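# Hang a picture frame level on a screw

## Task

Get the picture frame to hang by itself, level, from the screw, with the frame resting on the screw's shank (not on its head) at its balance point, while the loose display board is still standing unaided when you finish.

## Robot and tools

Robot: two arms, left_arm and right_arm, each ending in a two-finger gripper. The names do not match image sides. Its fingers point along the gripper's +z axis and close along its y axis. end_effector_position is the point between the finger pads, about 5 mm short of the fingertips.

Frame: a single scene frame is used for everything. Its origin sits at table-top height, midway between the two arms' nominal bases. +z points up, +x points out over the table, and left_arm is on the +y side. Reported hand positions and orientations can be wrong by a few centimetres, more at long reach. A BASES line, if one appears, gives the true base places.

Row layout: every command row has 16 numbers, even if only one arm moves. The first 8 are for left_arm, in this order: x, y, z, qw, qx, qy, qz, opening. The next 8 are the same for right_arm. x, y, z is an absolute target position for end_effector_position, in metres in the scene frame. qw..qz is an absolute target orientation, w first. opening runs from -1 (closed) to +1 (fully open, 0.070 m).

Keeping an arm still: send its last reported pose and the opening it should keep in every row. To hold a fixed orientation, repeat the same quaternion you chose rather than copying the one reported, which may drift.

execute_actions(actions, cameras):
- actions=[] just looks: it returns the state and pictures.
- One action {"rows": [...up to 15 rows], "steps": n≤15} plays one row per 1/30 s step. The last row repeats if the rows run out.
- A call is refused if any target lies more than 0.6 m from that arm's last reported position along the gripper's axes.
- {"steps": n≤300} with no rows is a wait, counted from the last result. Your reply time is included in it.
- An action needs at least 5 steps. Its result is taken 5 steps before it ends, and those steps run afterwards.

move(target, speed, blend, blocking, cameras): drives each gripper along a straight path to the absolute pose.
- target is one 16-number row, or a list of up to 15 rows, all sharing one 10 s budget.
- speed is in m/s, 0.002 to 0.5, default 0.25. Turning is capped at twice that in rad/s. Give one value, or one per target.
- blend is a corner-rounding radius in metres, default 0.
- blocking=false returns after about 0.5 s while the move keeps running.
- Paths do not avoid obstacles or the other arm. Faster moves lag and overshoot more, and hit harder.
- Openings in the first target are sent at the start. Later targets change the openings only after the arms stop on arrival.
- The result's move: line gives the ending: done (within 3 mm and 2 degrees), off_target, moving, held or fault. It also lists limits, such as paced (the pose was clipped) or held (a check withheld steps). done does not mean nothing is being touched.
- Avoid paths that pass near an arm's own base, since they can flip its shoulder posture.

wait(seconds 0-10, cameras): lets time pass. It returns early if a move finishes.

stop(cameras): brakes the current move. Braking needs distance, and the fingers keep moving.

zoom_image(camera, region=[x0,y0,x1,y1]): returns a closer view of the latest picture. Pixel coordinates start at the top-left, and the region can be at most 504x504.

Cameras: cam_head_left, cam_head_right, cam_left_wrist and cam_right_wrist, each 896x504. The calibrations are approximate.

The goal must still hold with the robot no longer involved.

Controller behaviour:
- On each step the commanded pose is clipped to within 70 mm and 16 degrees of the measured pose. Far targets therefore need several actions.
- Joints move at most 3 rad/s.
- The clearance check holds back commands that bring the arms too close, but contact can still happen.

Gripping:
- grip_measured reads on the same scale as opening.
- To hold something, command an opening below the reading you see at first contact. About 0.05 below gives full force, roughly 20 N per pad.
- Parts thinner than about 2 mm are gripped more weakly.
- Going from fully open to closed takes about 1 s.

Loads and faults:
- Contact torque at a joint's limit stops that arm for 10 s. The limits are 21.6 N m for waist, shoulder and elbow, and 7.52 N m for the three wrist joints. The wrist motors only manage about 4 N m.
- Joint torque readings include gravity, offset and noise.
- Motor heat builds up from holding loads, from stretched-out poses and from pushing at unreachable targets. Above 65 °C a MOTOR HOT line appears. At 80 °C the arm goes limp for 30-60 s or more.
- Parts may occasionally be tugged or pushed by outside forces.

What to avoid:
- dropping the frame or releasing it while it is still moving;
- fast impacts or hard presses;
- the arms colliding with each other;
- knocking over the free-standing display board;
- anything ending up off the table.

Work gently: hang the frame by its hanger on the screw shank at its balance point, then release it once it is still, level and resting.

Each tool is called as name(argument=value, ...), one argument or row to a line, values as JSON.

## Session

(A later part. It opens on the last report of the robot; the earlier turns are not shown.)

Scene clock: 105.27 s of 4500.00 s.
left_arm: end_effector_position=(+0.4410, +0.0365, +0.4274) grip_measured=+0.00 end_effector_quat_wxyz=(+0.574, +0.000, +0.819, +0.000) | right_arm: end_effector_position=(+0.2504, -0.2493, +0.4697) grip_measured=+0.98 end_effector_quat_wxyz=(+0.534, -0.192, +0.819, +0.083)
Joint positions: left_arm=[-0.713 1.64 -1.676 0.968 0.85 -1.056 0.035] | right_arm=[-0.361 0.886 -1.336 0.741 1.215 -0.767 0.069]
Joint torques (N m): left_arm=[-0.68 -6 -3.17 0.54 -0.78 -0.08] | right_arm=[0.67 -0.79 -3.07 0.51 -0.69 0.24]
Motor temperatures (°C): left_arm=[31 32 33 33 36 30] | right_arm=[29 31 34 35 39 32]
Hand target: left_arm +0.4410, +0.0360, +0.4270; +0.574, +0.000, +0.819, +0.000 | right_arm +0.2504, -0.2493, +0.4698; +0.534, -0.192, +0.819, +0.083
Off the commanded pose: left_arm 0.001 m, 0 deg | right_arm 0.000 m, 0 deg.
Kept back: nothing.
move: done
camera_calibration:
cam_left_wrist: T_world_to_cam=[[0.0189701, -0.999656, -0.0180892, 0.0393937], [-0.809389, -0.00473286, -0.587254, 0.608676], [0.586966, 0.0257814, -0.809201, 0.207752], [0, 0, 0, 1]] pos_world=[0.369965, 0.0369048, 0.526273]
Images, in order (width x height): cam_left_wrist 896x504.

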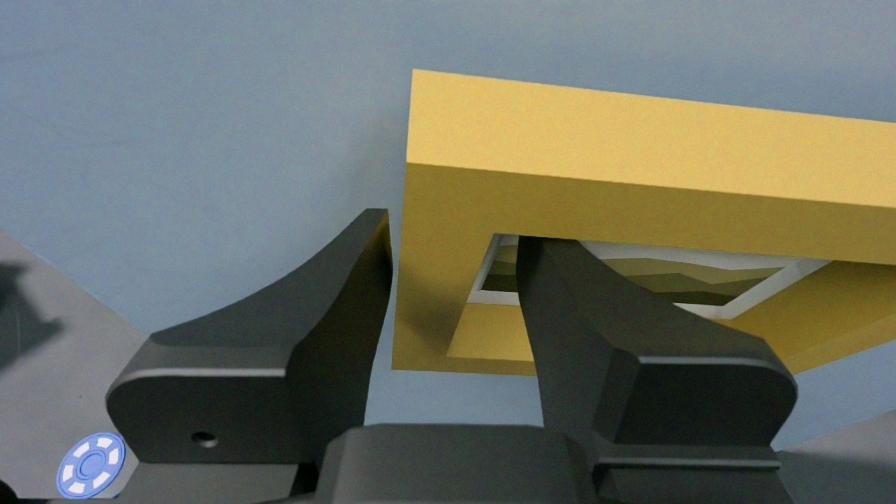

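move(
  target=[0.441, 0.036, 0.412, 0.5736, 0, 0.8192, 0, 0.0, 0.2504, -0.2493, 0.4698, 0.534, -0.192, 0.819, 0.083, 0.98],
  speed=0.02,
  cameras=["cam_left_wrist", "cam_head_left", "cam_head_right"],
)

Scene clock: 106.47 s of 4500.00 s.
left_arm: end_effector_position=(+0.4412, +0.0364, +0.4117) grip_measured=+0.00 end_effector_quat_wxyz=(+0.573, +0.000, +0.819, +0.000) | right_arm: end_effector_position=(+0.2504, -0.2493, +0.4697) grip_measured=+0.98 end_effector_quat_wxyz=(+0.534, -0.192, +0.819, +0.083)
Joint positions: left_arm=[-0.713 1.631 -1.602 1.017 0.815 -1.128 0.035] | right_arm=[-0.361 0.886 -1.336 0.741 1.215 -0.767 0.069]
Joint torques (N m): left_arm=[-0.35 -7.5 -3.23 0.54 -0.67 -0.01] | right_arm=[0.7 -0.74 -3.07 0.52 -0.68 0.24]
Motor temperatures (°C): left_arm=[31 32 33 33 36 30] | right_arm=[29 31 34 35 39 32]
Hand target: left_arm +0.4410, +0.0360, +0.4120; +0.574, +0.000, +0.819, +0.000 | right_arm +0.2504, -0.2493, +0.4698; +0.534, -0.192, +0.819, +0.083
Off the commanded pose: left_arm 0.000 m, 0 deg | right_arm 0.000 m, 0 deg.
Kept back: nothing.
move: done
camera_calibration:
cam_left_wrist: T_world_to_cam=[[0.0190449, -0.999647, -0.0185173, 0.0391156], [-0.809868, -0.00456332, -0.586594, 0.599547], [0.586303, 0.0261682, -0.809669, 0.195476], [0, 0, 0, 1]] pos_world=[0.370201, 0.0367225, 0.510686]
Images, in order (width x height): cam_head_left 896x504, cam_head_right 896x504, cam_left_wrist 896x504.

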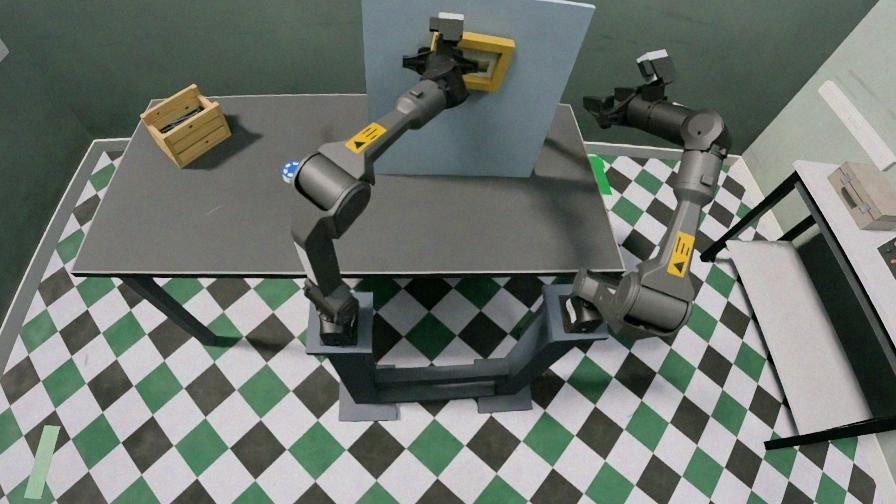

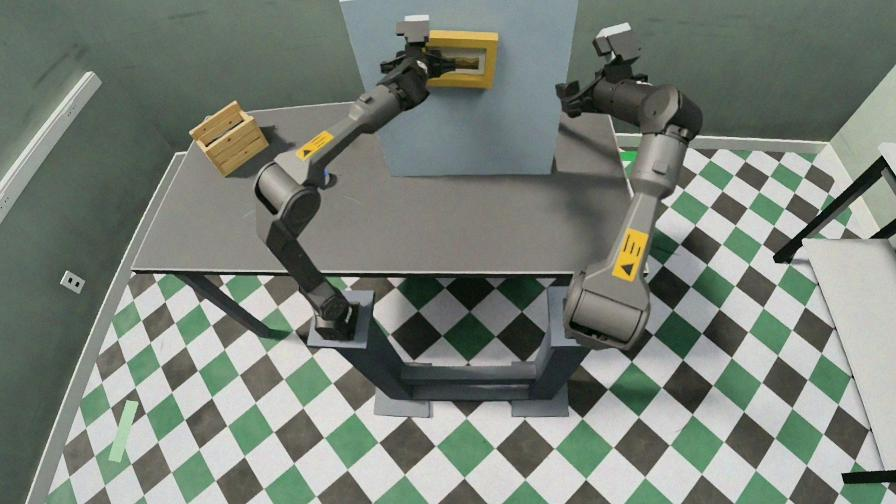

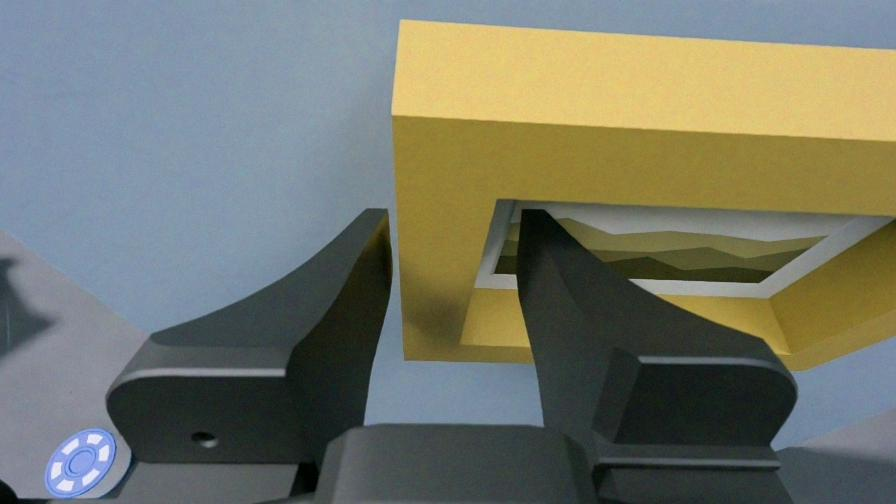

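move(
  target=[0.441, 0.036, 0.376, 0.5736, 0, 0.8192, 0, 0.0, 0.2504, -0.2493, 0.4698, 0.534, -0.192, 0.819, 0.083, 0.98],
  speed=0.04,
  cameras=["cam_left_wrist"],
)

Scene clock: 108.07 s of 4500.00 s.
left_arm: end_effector_position=(+0.4412, +0.0364, +0.3754) grip_measured=+0.00 end_effector_quat_wxyz=(+0.573, +0.000, +0.819, +0.000) | right_arm: end_effector_position=(+0.2504, -0.2493, +0.4697) grip_measured=+0.98 end_effector_quat_wxyz=(+0.534, -0.192, +0.819, +0.083)
Joint positions: left_arm=[-0.713 1.622 -1.446 1.147 0.746 -1.311 0.035] | right_arm=[-0.361 0.886 -1.336 0.741 1.215 -0.767 0.069]
Joint torques (N m): left_arm=[-0.13 -7.41 -3.8 0.48 -0.43 0.01] | right_arm=[0.7 -0.76 -3.09 0.53 -0.68 0.22]
Motor temperatures (°C): left_arm=[31 32 33 33 36 30] | right_arm=[29 31 33 35 39 32]
Hand target: left_arm +0.4410, +0.0360, +0.3760; +0.574, +0.000, +0.819, +0.000 | right_arm +0.2504, -0.2493, +0.4698; +0.534, -0.192, +0.819, +0.083
Off the commanded pose: left_arm 0.001 m, 0 deg | right_arm 0.000 m, 0 deg.
Kept back: nothing.
move: done
camera_calibration:
cam_left_wrist: T_world_to_cam=[[0.0192806, -0.999639, -0.0187215, 0.0384388], [-0.810159, -0.0046476, -0.586191, 0.578226], [0.585893, 0.0264695, -0.809956, 0.166314], [0, 0, 0, 1]] pos_world=[0.370271, 0.03671, 0.474378]
Images, in order (width x height): cam_left_wrist 896x504.

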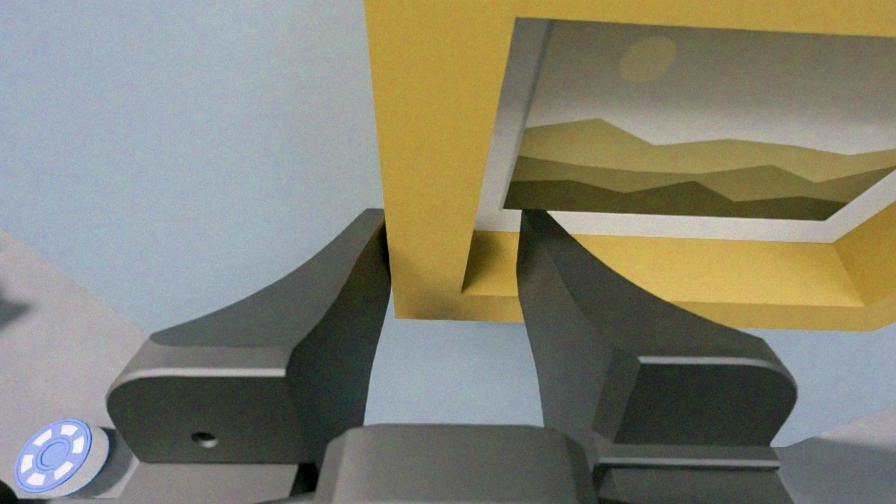

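move(
  target=[
    [0.441, 0.040, 0.376, 0.5736, 0, 0.8192, 0, 0.0, 0.2504, -0.2493, 0.4698, 0.534, -0.192, 0.819, 0.083, 0.98],
    [0.441, 0.040, 0.368, 0.5736, 0, 0.8192, 0, 0.0, 0.2504, -0.2493, 0.4698, 0.534, -0.192, 0.819, 0.083, 0.98],
  ],
  speed=0.02,
  cameras=["cam_left_wrist"],
)

Scene clock: 109.30 s of 4500.00 s.
left_arm: end_effector_position=(+0.4410, +0.0396, +0.3692) grip_measured=+0.00 end_effector_quat_wxyz=(+0.575, +0.000, +0.818, -0.001) | right_arm: end_effector_position=(+0.2504, -0.2493, +0.4697) grip_measured=+0.98 end_effector_quat_wxyz=(+0.534, -0.192, +0.819, +0.083)
Joint positions: left_arm=[-0.704 1.611 -1.406 1.179 0.722 -1.351 0.035] | right_arm=[-0.361 0.886 -1.336 0.741 1.215 -0.767 0.069]
Joint torques (N m): left_arm=[0.57 -6.18 -1.88 0.14 0.42 0.09] | right_arm=[0.68 -0.76 -3.09 0.54 -0.68 0.21]
Motor temperatures (°C): left_arm=[31 32 33 33 36 30] | right_arm=[29 31 33 35 39 32]
Hand target: left_arm +0.4410, +0.0400, +0.3680; +0.574, +0.000, +0.819, +0.000 | right_arm +0.2504, -0.2493, +0.4698; +0.534, -0.192, +0.819, +0.083
Off the commanded pose: left_arm 0.001 m, 0 deg | right_arm 0.000 m, 0 deg.
Kept back: nothing.
move: done
camera_calibration:
cam_left_wrist: T_world_to_cam=[[0.0161604, -0.999732, -0.0165863, 0.0420877], [-0.80793, -0.00328355, -0.589269, 0.574573], [0.589056, 0.0229234, -0.807767, 0.159234], [0, 0, 0, 1]] pos_world=[0.369737, 0.0403129, 0.4679]
Images, in order (width x height): cam_left_wrist 896x504.

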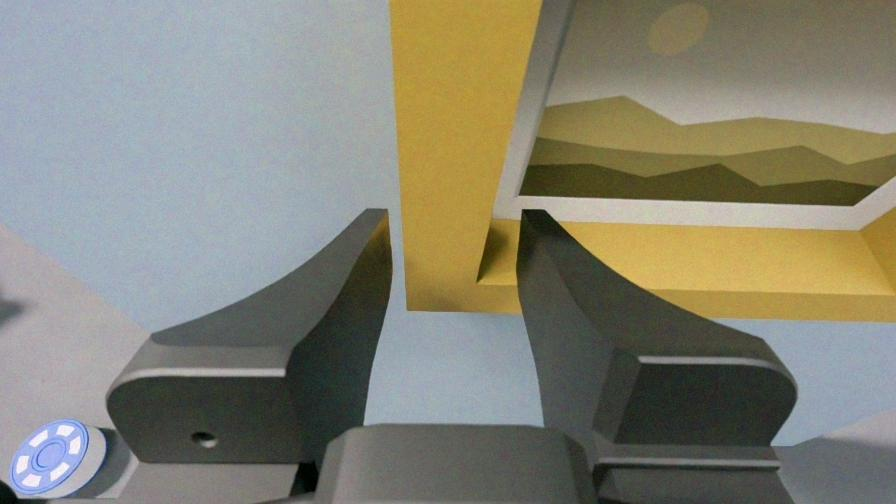

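move(
  target=[0.441, 0.040, 0.364, 0.5736, 0, 0.8192, 0, 0.0, 0.2504, -0.2493, 0.4698, 0.534, -0.192, 0.819, 0.083, 0.98],
  speed=0.01,
  cameras=["cam_left_wrist", "cam_head_left"],
)

Scene clock: 110.37 s of 4500.00 s.
left_arm: end_effector_position=(+0.4407, +0.0391, +0.3667) grip_measured=+0.01 end_effector_quat_wxyz=(+0.576, +0.000, +0.818, -0.003) | right_arm: end_effector_position=(+0.2504, -0.2493, +0.4697) grip_measured=+0.98 end_effector_quat_wxyz=(+0.534, -0.192, +0.819, +0.083)
Joint positions: left_arm=[-0.705 1.61 -1.393 1.195 0.716 -1.373 0.035] | right_arm=[-0.361 0.886 -1.336 0.741 1.215 -0.767 0.069]
Joint torques (N m): left_arm=[4.35 -2.71 2.4 -0.84 2.8 0.22] | right_arm=[0.71 -0.72 -3.06 0.55 -0.68 0.21]
Motor temperatures (°C): left_arm=[31 32 33 33 36 30] | right_arm=[29 31 33 35 39 32]
Hand target: left_arm +0.4410, +0.0400, +0.3640; +0.574, +0.000, +0.819, +0.000 | right_arm +0.2504, -0.2493, +0.4698; +0.534, -0.192, +0.819, +0.083
Off the commanded pose: left_arm 0.003 m, 0 deg | right_arm 0.000 m, 0 deg.
Kept back: nothing.
move: done
camera_calibration:
cam_left_wrist: T_world_to_cam=[[0.0147878, -0.999787, -0.0143743, 0.0414227], [-0.806354, -0.00342367, -0.591423, 0.572969], [0.591248, 0.0203366, -0.806233, 0.155975], [0, 0, 0, 1]] pos_world=[0.369184, 0.0402036, 0.465215]
Images, in order (width x height): cam_head_left 896x504, cam_left_wrist 896x504.

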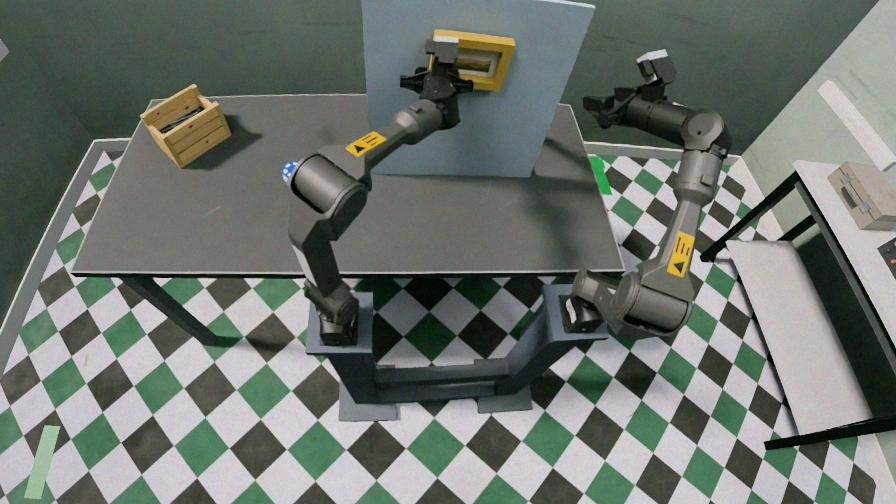

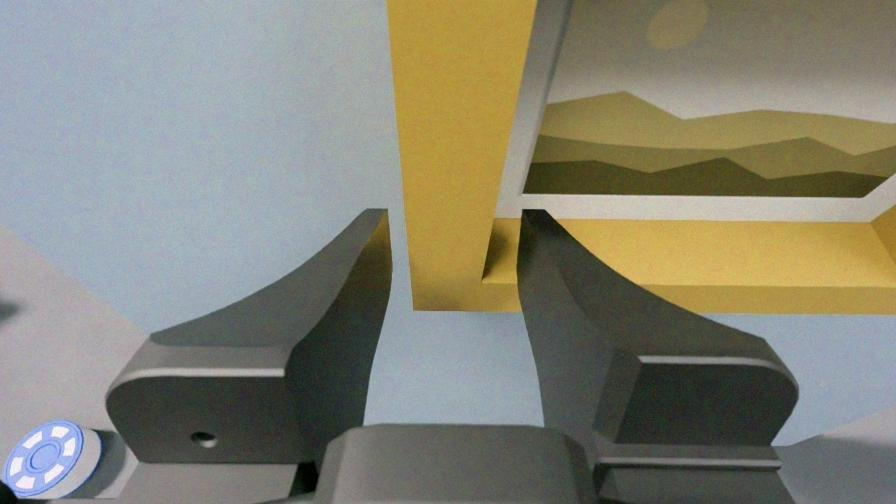

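move(
  target=[
    [0.441, 0.0385, 0.378, 0.5736, 0, 0.8192, 0, 0.0, 0.2504, -0.2493, 0.4698, 0.534, -0.192, 0.819, 0.083, 0.98],
    [0.375, 0.0385, 0.385, 0.5736, 0, 0.8192, 0, 0.0, 0.2504, -0.2493, 0.4698, 0.534, -0.192, 0.819, 0.083, 0.98],
  ],
  speed=[0.02, 0.06],
)

Scene clock: 113.43 s of 4500.00 s.
left_arm: end_effector_position=(+0.3745, +0.0385, +0.3852) grip_measured=+0.00 end_effector_quat_wxyz=(+0.574, +0.000, +0.819, +0.000) | right_arm: end_effector_position=(+0.2504, -0.2493, +0.4697) grip_measured=+0.98 end_effector_quat_wxyz=(+0.534, -0.192, +0.819, +0.083)
Joint positions: left_arm=[-0.878 1.451 -1.294 1.179 0.903 -1.377 0.035] | right_arm=[-0.361 0.886 -1.336 0.741 1.215 -0.767 0.069]
Joint torques (N m): left_arm=[0.36 -5.18 -3.13 0.76 -0.46 -0.09] | right_arm=[0.69 -0.68 -3.09 0.57 -0.67 0.18]
Motor temperatures (°C): left_arm=[31 32 33 33 37 30] | right_arm=[29 31 33 35 39 32]
Hand target: left_arm +0.3750, +0.0385, +0.3850; +0.574, +0.000, +0.819, +0.000 | right_arm +0.2504, -0.2493, +0.4698; +0.534, -0.192, +0.819, +0.083
Off the commanded pose: left_arm 0.000 m, 0 deg | right_arm 0.000 m, 0 deg.
Kept back: nothing.
move: done
camera_calibration:
cam_left_wrist: T_world_to_cam=[[0.0179391, -0.999674, -0.0181603, 0.0423276], [-0.809614, -0.00386581, -0.58695, 0.530054], [0.586688, 0.0252322, -0.80942, 0.21277], [0, 0, 0, 1]] pos_world=[0.30355, 0.0389943, 0.484104]
cam_right_wrist: T_world_to_cam=[[0.380759, -0.923914, 0.0375041, -0.342644], [-0.811043, -0.353173, -0.466345, 0.327747], [0.444108, 0.147147, -0.883808, 0.458941], [0, 0, 0, 1]] pos_world=[0.192462, -0.268354, 0.571309]

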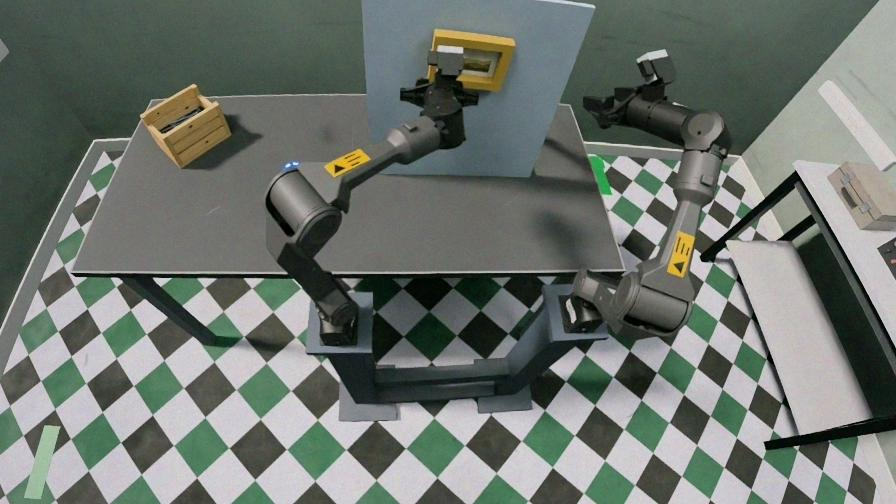

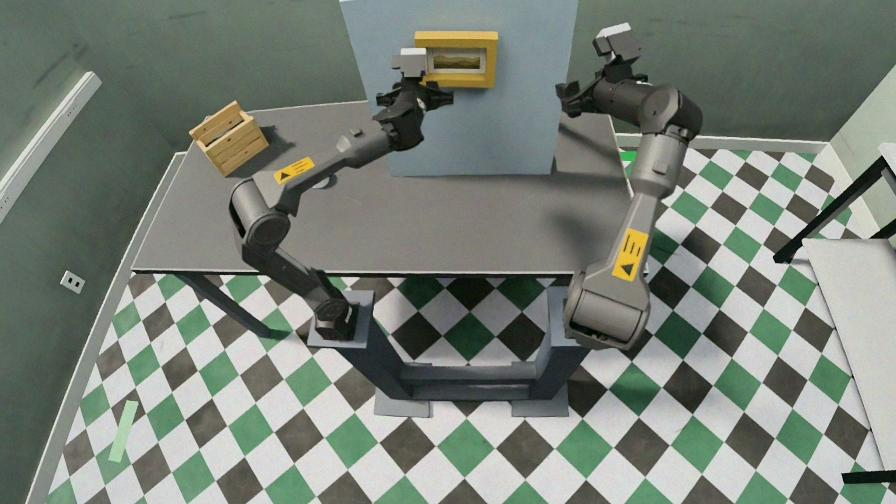

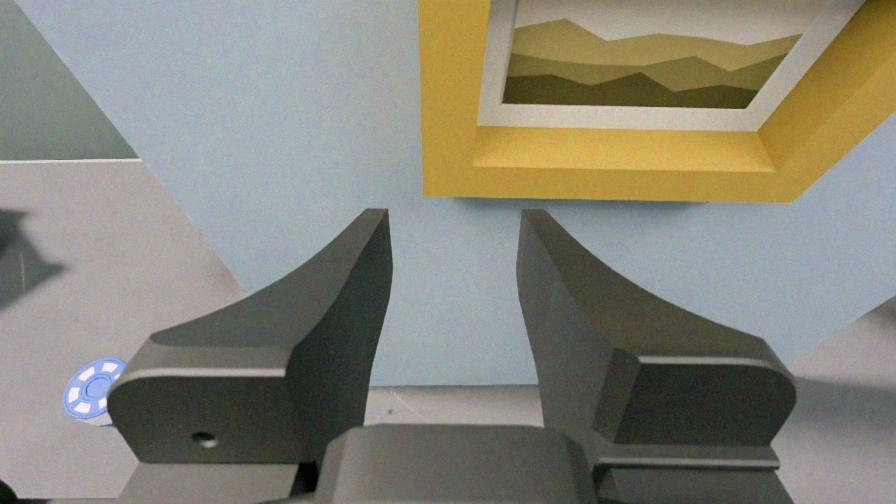

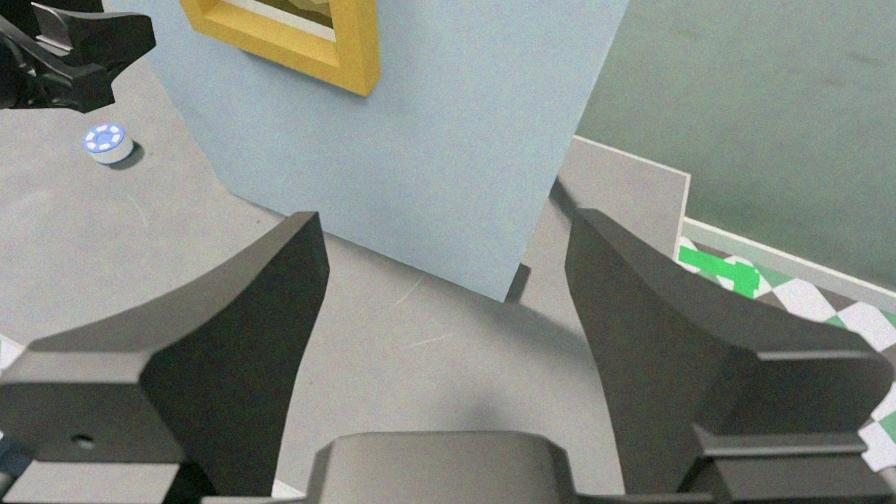

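move(
  target=[
    [0.365, 0.032, 0.440, 0.5736, 0, 0.8192, 0, -0.9, 0.2504, -0.2493, 0.4698, 0.534, -0.192, 0.819, 0.083, 0.98],
    [0.385, 0.032, 0.485, 0.5736, 0, 0.8192, 0, -0.9, 0.2504, -0.2493, 0.4698, 0.534, -0.192, 0.819, 0.083, 0.98],
    [0.443, 0.032, 0.483, 0.5736, 0, 0.8192, 0, -0.9, 0.2504, -0.2493, 0.4698, 0.534, -0.192, 0.819, 0.083, 0.98],
  ],
  speed=[0.1, 0.1, 0.06],
  blend=0.01,
  cameras=["cam_left_wrist", "cam_head_left", "cam_head_right"],
)

Scene clock: 116.33 s of 4500.00 s.
left_arm: end_effector_position=(+0.4435, +0.0321, +0.4826) grip_measured=-0.90 end_effector_quat_wxyz=(+0.573, +0.000, +0.819, +0.001) | right_arm: end_effector_position=(+0.2504, -0.2493, +0.4697) grip_measured=+0.98 end_effector_quat_wxyz=(+0.534, -0.192, +0.819, +0.083)
Joint positions: left_arm=[-0.718 1.739 -2.039 0.818 1.022 -0.802 0.004] | right_arm=[-0.361 0.886 -1.336 0.741 1.215 -0.767 0.069]
Joint torques (N m): left_arm=[-0.96 -7.43 -2.64 0.57 -0.88 -0.2] | right_arm=[0.67 -0.65 -3.09 0.58 -0.65 0.15]
Motor temperatures (°C): left_arm=[31 32 33 33 37 30] | right_arm=[29 31 33 35 39 32]
Hand target: left_arm +0.4430, +0.0320, +0.4830; +0.574, +0.000, +0.819, +0.000 | right_arm +0.2504, -0.2493, +0.4698; +0.534, -0.192, +0.819, +0.083
Off the commanded pose: left_arm 0.001 m, 0 deg | right_arm 0.000 m, 0 deg.
Kept back: nothing.
move: done
camera_calibration:
cam_left_wrist: T_world_to_cam=[[0.0187363, -0.999636, -0.01942, 0.0366995], [-0.8102, -0.00379869, -0.586141, 0.642854], [0.585854, 0.0267162, -0.809976, 0.251917], [0, 0, 0, 1]] pos_world=[0.372566, 0.0323979, 0.581562]
Images, in order (width x height): cam_head_left 896x504, cam_head_right 896x504, cam_left_wrist 896x504.

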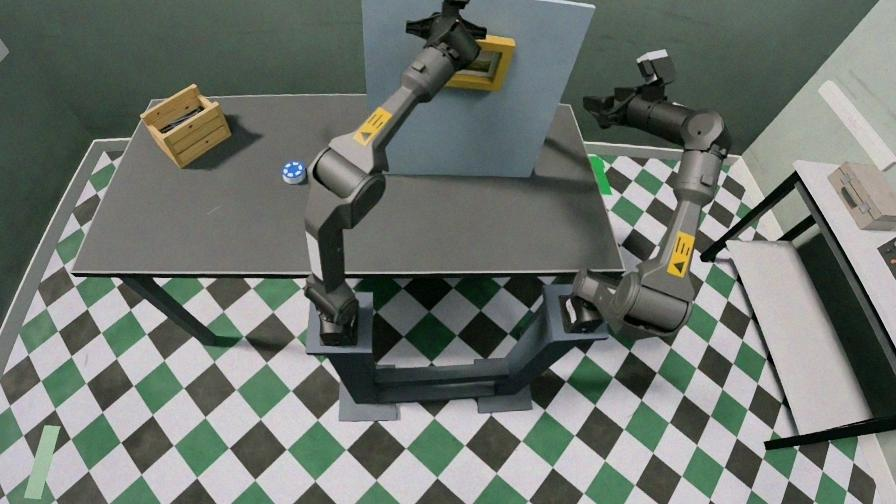

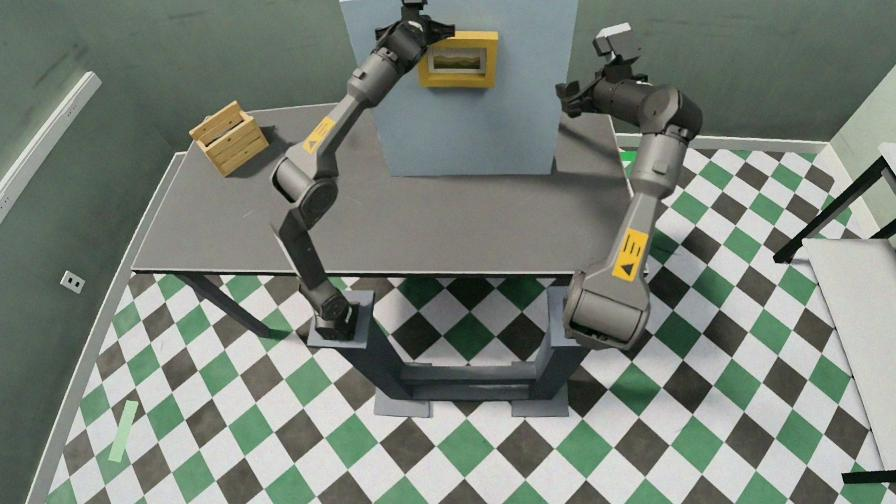

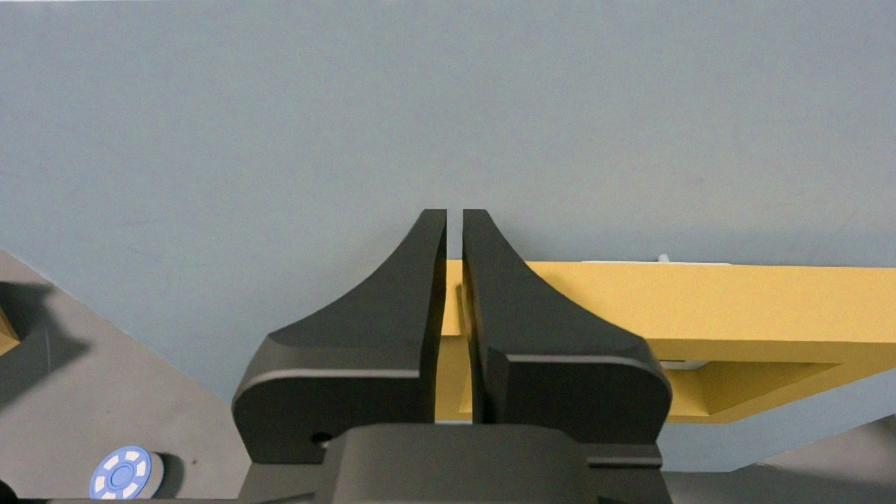

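zoom_image(
  camera="cam_left_wrist",
  region=[540, 220, 780, 320],
)

Scaled by 2.100 from the camera's 896x504 image, which has a finer 1280x720 frame.

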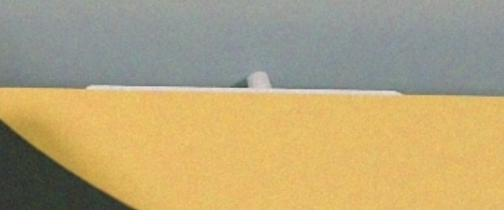

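zoom_image(
  camera="cam_head_right",
  region=[405, 20, 505, 100],
)

zoom_image(
  camera="cam_head_left",
  region=[420, 20, 520, 100],
)

Scaled by 5.040 from the camera's 896x504 image, which has a finer 1280x720 frame.

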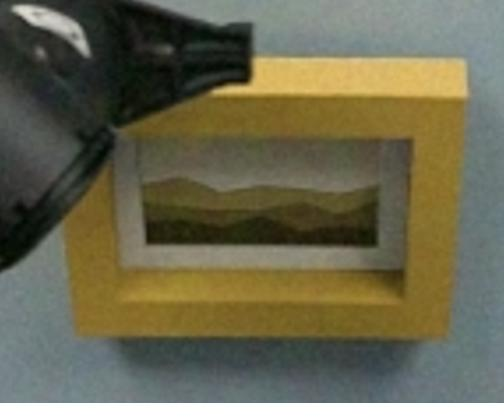

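Scaled by 5.040 from the camera's 896x504 image, which has a finer 1280x720 frame.

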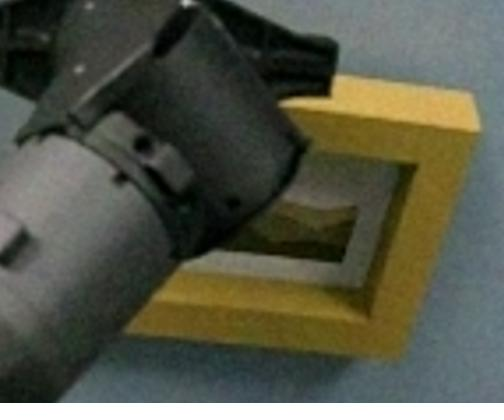

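move(
  target=[0.443, 0.032, 0.468, 0.5736, 0, 0.8192, 0, -0.9, 0.2504, -0.2493, 0.4698, 0.534, -0.192, 0.819, 0.083, 0.98],
  speed=0.03,
  cameras=["cam_left_wrist"],
)

Scene clock: 121.87 s of 4500.00 s.
left_arm: end_effector_position=(+0.4430, +0.0320, +0.4677) grip_measured=-0.90 end_effector_quat_wxyz=(+0.573, +0.000, +0.819, +0.000) | right_arm: end_effector_position=(+0.2504, -0.2493, +0.4697) grip_measured=+0.98 end_effector_quat_wxyz=(+0.534, -0.192, +0.819, +0.083)
Joint positions: left_arm=[-0.719 1.707 -1.931 0.855 0.97 -0.871 0.003] | right_arm=[-0.361 0.886 -1.336 0.741 1.215 -0.767 0.069]
Joint torques (N m): left_arm=[-0.66 -7.37 -3.6 0.5 -0.85 0] | right_arm=[0.65 -0.63 -3.13 0.61 -0.65 0.13]
Motor temperatures (°C): left_arm=[31 32 33 33 37 30] | right_arm=[29 31 33 35 39 32]
Hand target: left_arm +0.4430, +0.0320, +0.4680; +0.574, +0.000, +0.819, +0.000 | right_arm +0.2504, -0.2493, +0.4698; +0.534, -0.192, +0.819, +0.083
Off the commanded pose: left_arm 0.000 m, 0 deg | right_arm 0.000 m, 0 deg.
Kept back: nothing.
move: done
camera_calibration:
cam_left_wrist: T_world_to_cam=[[0.0182676, -0.999663, -0.0184344, 0.0360662], [-0.809909, -0.00398388, -0.586542, 0.633828], [0.586271, 0.0256449, -0.809709, 0.239844], [0, 0, 0, 1]] pos_world=[0.37207, 0.0324284, 0.566636]
Images, in order (width x height): cam_left_wrist 896x504.

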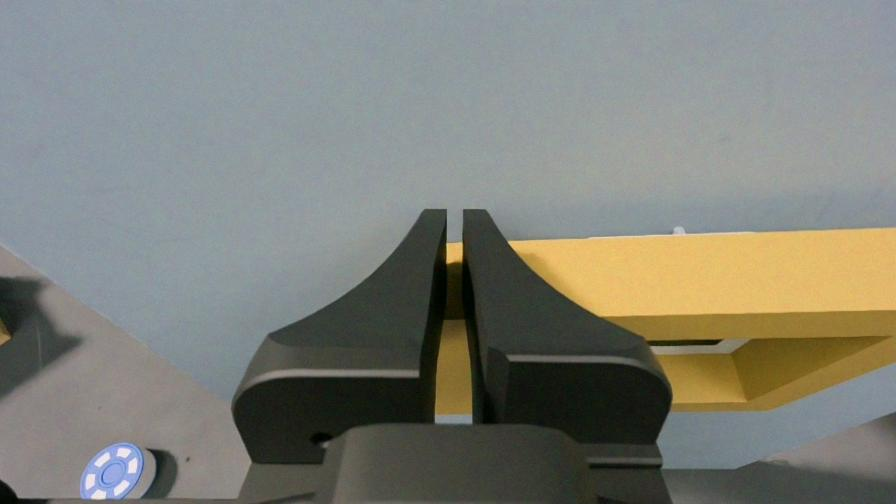

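move(
  target=[0.443, 0.032, 0.461, 0.5736, 0, 0.8192, 0, -0.9, 0.2504, -0.2493, 0.4698, 0.534, -0.192, 0.819, 0.083, 0.98],
  speed=0.02,
  cameras=["cam_left_wrist"],
)

Scene clock: 124.17 s of 4500.00 s.
left_arm: end_effector_position=(+0.4432, +0.0318, +0.4604) grip_measured=-0.90 end_effector_quat_wxyz=(+0.573, +0.000, +0.819, +0.000) | right_arm: end_effector_position=(+0.2504, -0.2493, +0.4697) grip_measured=+0.98 end_effector_quat_wxyz=(+0.534, -0.192, +0.819, +0.083)
Joint positions: left_arm=[-0.719 1.697 -1.886 0.873 0.948 -0.902 0.003] | right_arm=[-0.361 0.886 -1.336 0.741 1.215 -0.767 0.069]
Joint torques (N m): left_arm=[-0.87 -7.77 -2.76 0.52 -0.79 -0.08] | right_arm=[0.66 -0.59 -3.13 0.62 -0.63 0.12]
Motor temperatures (°C): left_arm=[31 32 33 33 37 30] | right_arm=[29 31 33 35 39 32]
Hand target: left_arm +0.4430, +0.0320, +0.4610; +0.574, +0.000, +0.819, +0.000 | right_arm +0.2504, -0.2493, +0.4698; +0.534, -0.192, +0.819, +0.083
Off the commanded pose: left_arm 0.001 m, 0 deg | right_arm 0.000 m, 0 deg.
Kept back: nothing.
move: done
camera_calibration:
cam_left_wrist: T_world_to_cam=[[0.018145, -0.999652, -0.0191687, 0.0361338], [-0.810174, -0.00346553, -0.586179, 0.62968], [0.585909, 0.0261662, -0.809955, 0.234105], [0, 0, 0, 1]] pos_world=[0.37233, 0.0321777, 0.559412]
Images, in order (width x height): cam_left_wrist 896x504.

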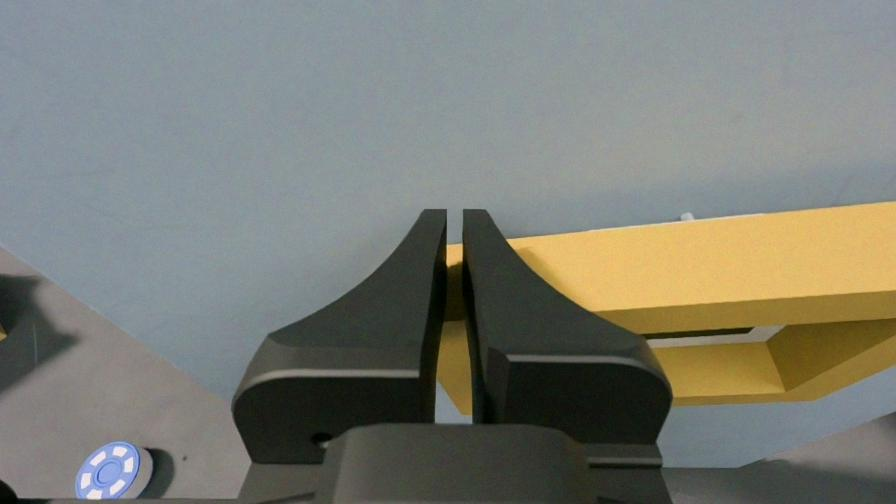

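move(
  target=[0.443, 0.032, 0.483, 0.5736, 0, 0.8192, 0, -0.9, 0.2504, -0.2493, 0.4698, 0.534, -0.192, 0.819, 0.083, 0.98],
  speed=0.02,
  cameras=["cam_left_wrist", "cam_head_left", "cam_head_right"],
)

zoom_image(
  camera="cam_left_wrist",
  region=[540, 200, 896, 350],
)

zoom_image(
  camera="cam_head_right",
  region=[405, 20, 505, 100],
)

Scene clock: 125.73 s of 4500.00 s.
left_arm: end_effector_position=(+0.4429, +0.0321, +0.4834) grip_measured=-0.90 end_effector_quat_wxyz=(+0.574, +0.000, +0.819, +0.000) | right_arm: end_effector_position=(+0.2504, -0.2493, +0.4697) grip_measured=+0.98 end_effector_quat_wxyz=(+0.534, -0.192, +0.819, +0.083)
Joint positions: left_arm=[-0.719 1.737 -2.039 0.818 1.022 -0.802 0.003] | right_arm=[-0.361 0.886 -1.336 0.741 1.215 -0.767 0.069]
Joint torques (N m): left_arm=[-0.72 -6.32 -2.6 0.46 -0.92 -0.1] | right_arm=[0.67 -0.58 -3.14 0.63 -0.63 0.1]
Motor temperatures (°C): left_arm=[31 32 33 33 36 30] | right_arm=[29 31 33 35 39 32]
Hand target: left_arm +0.4430, +0.0320, +0.4830; +0.574, +0.000, +0.819, +0.000 | right_arm +0.2504, -0.2493, +0.4698; +0.534, -0.192, +0.819, +0.083
Off the commanded pose: left_arm 0.000 m, 0 deg | right_arm 0.000 m, 0 deg.
Kept back: nothing.
move: done
camera_calibration:
cam_left_wrist: T_world_to_cam=[[0.018015, -0.999668, -0.0184098, 0.0365429], [-0.809249, -0.00376499, -0.587454, 0.643129], [0.58719, 0.0254811, -0.809048, 0.251904], [0, 0, 0, 1]] pos_world=[0.371877, 0.0325334, 0.582284]
Images, in order (width x height): cam_head_left 896x504, cam_head_right 896x504, cam_left_wrist 896x504.

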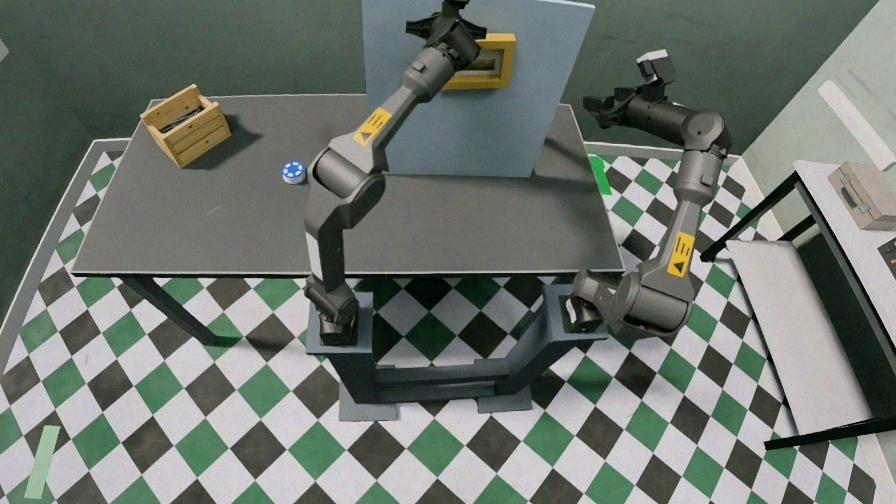

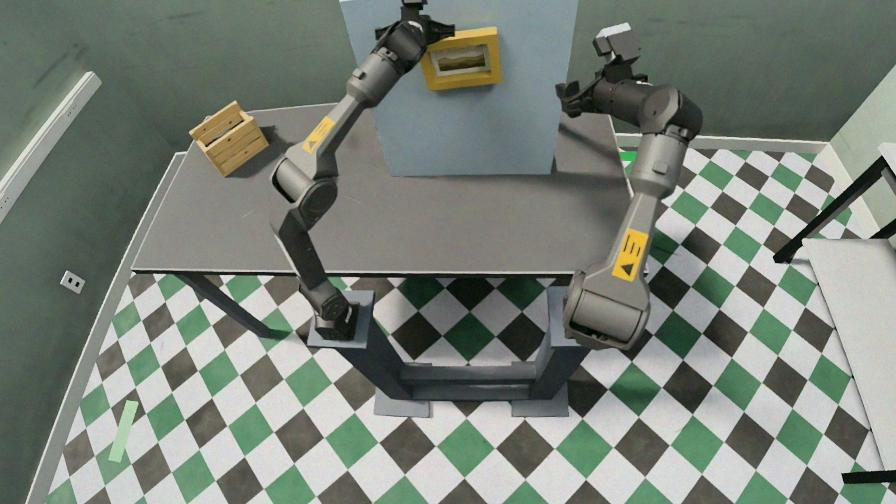

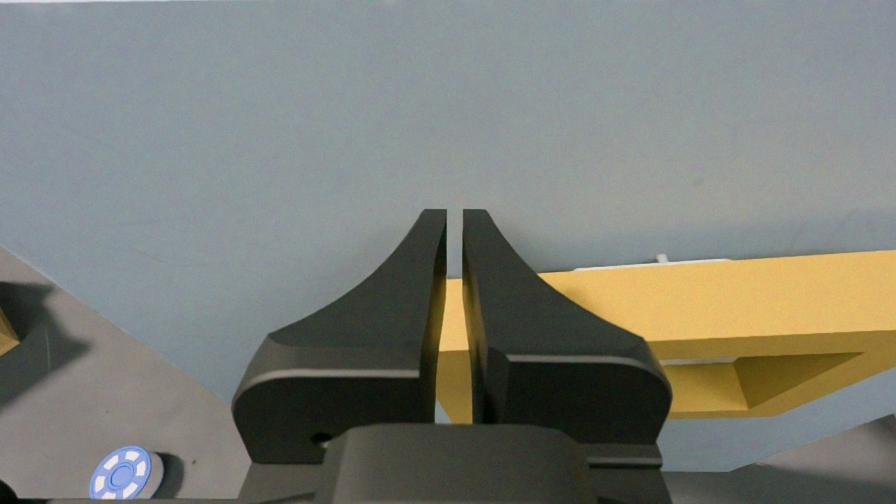

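Scaled by 1.416 from the camera's 896x504 image, which has a finer 1280x720 frame.

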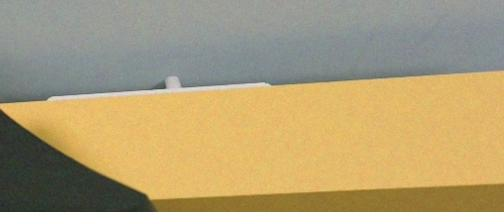

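Scaled by 5.040 from the camera's 896x504 image, which has a finer 1280x720 frame.

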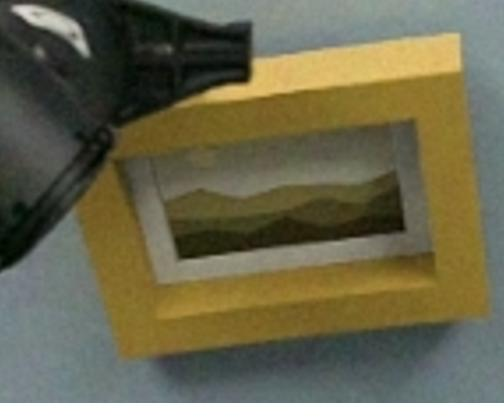

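execute_actions(
  actions=[],
  cameras=["all"],
)

Scene clock: 127.10 s of 4500.00 s.
left_arm: end_effector_position=(+0.4430, +0.0321, +0.4831) grip_measured=-0.90 end_effector_quat_wxyz=(+0.574, +0.000, +0.819, +0.000) | right_arm: end_effector_position=(+0.2504, -0.2493, +0.4697) grip_measured=+0.98 end_effector_quat_wxyz=(+0.534, -0.192, +0.819, +0.083)
Joint positions: left_arm=[-0.719 1.737 -2.038 0.818 1.022 -0.802 0.003] | right_arm=[-0.361 0.886 -1.336 0.741 1.215 -0.767 0.069]
Joint torques (N m): left_arm=[-0.51 -6.57 -2.32 0.66 -1.09 -0.23] | right_arm=[0.64 -0.57 -3.13 0.65 -0.63 0.1]
Motor temperatures (°C): left_arm=[31 32 33 33 36 30] | right_arm=[29 31 33 35 39 32]
Hand target: left_arm +0.4430, +0.0320, +0.4830; +0.574, +0.000, +0.819, +0.000 | right_arm +0.2504, -0.2493, +0.4698; +0.534, -0.192, +0.819, +0.083
Off the commanded pose: left_arm 0.000 m, 0 deg | right_arm 0.000 m, 0 deg.
Steps of this call (1-41: nothing new was sent). Readings (end_effector_position of left_arm | right_arm):
1: (+0.4429, +0.0321, +0.4834) | (+0.2504, -0.2493, +0.4697)
2: (+0.4429, +0.0321, +0.4834) | (+0.2504, -0.2493, +0.4697)
4: (+0.4429, +0.0321, +0.4834) | (+0.2504, -0.2493, +0.4697)
8: (+0.4429, +0.0321, +0.4834) | (+0.2504, -0.2493, +0.4697)
41: the state above
camera_calibration:
cam_left_wrist: T_world_to_cam=[[0.0180028, -0.999657, -0.0189996, 0.0368035], [-0.809633, -0.00342544, -0.586927, 0.64286], [0.586661, 0.0259491, -0.809417, 0.252019], [0, 0, 0, 1]] pos_world=[0.371968, 0.0324533, 0.581999]
cam_right_wrist: T_world_to_cam=[[0.380759, -0.923914, 0.0375041, -0.342644], [-0.811043, -0.353173, -0.466345, 0.327747], [0.444108, 0.147147, -0.883808, 0.458941], [0, 0, 0, 1]] pos_world=[0.192462, -0.268354, 0.571309]

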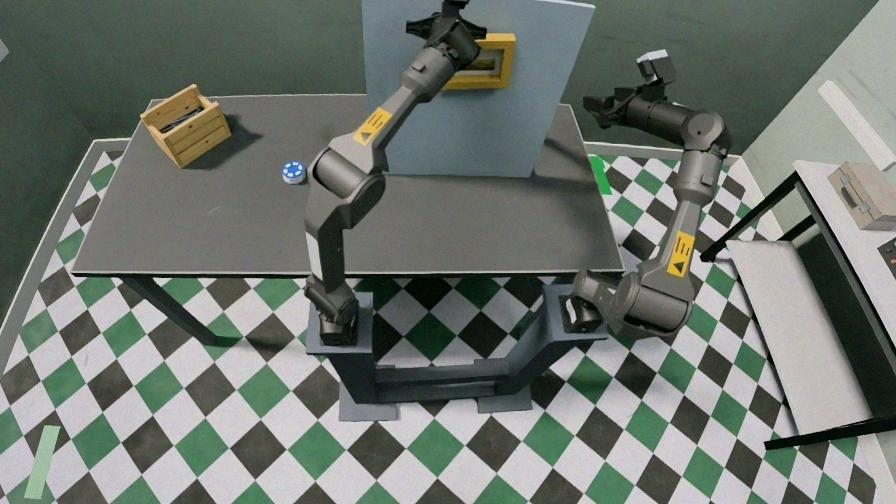

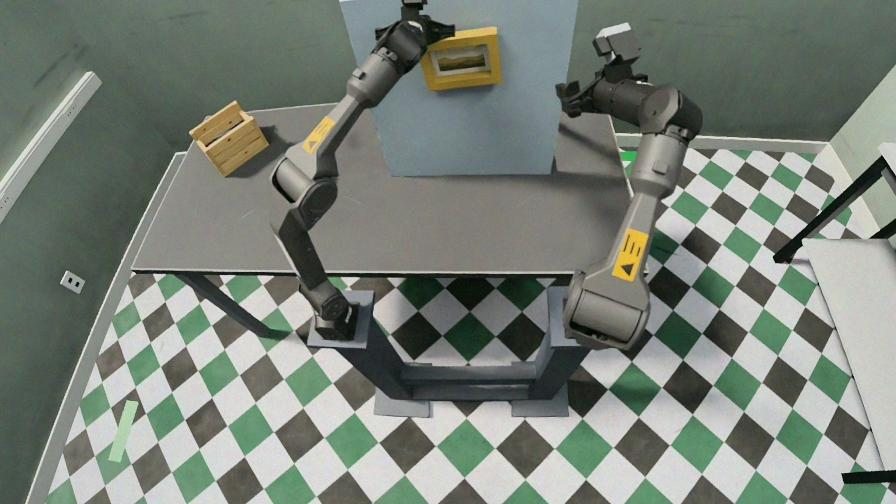

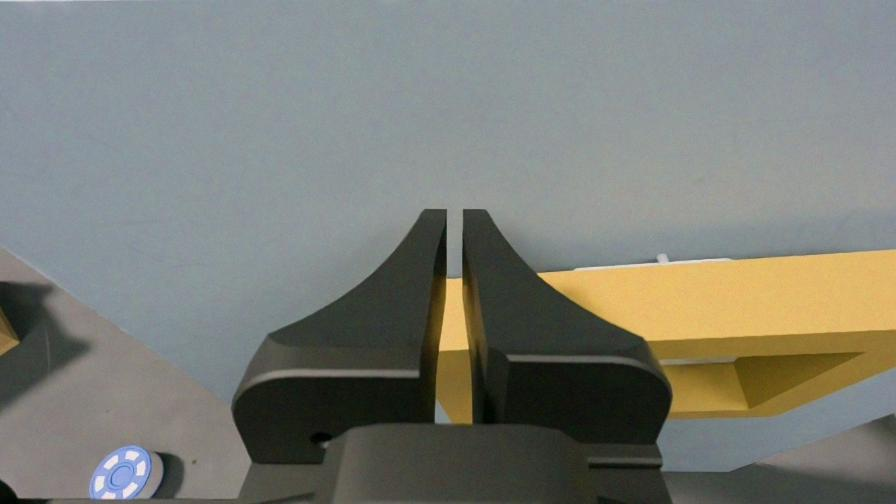

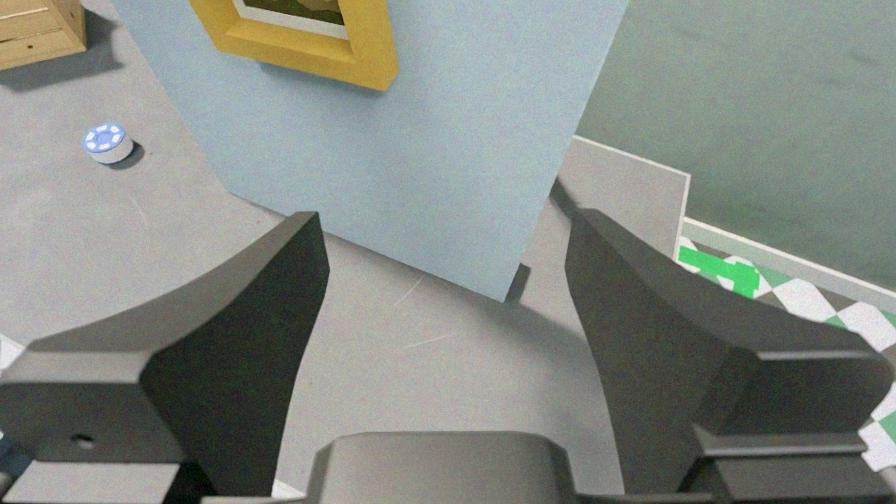

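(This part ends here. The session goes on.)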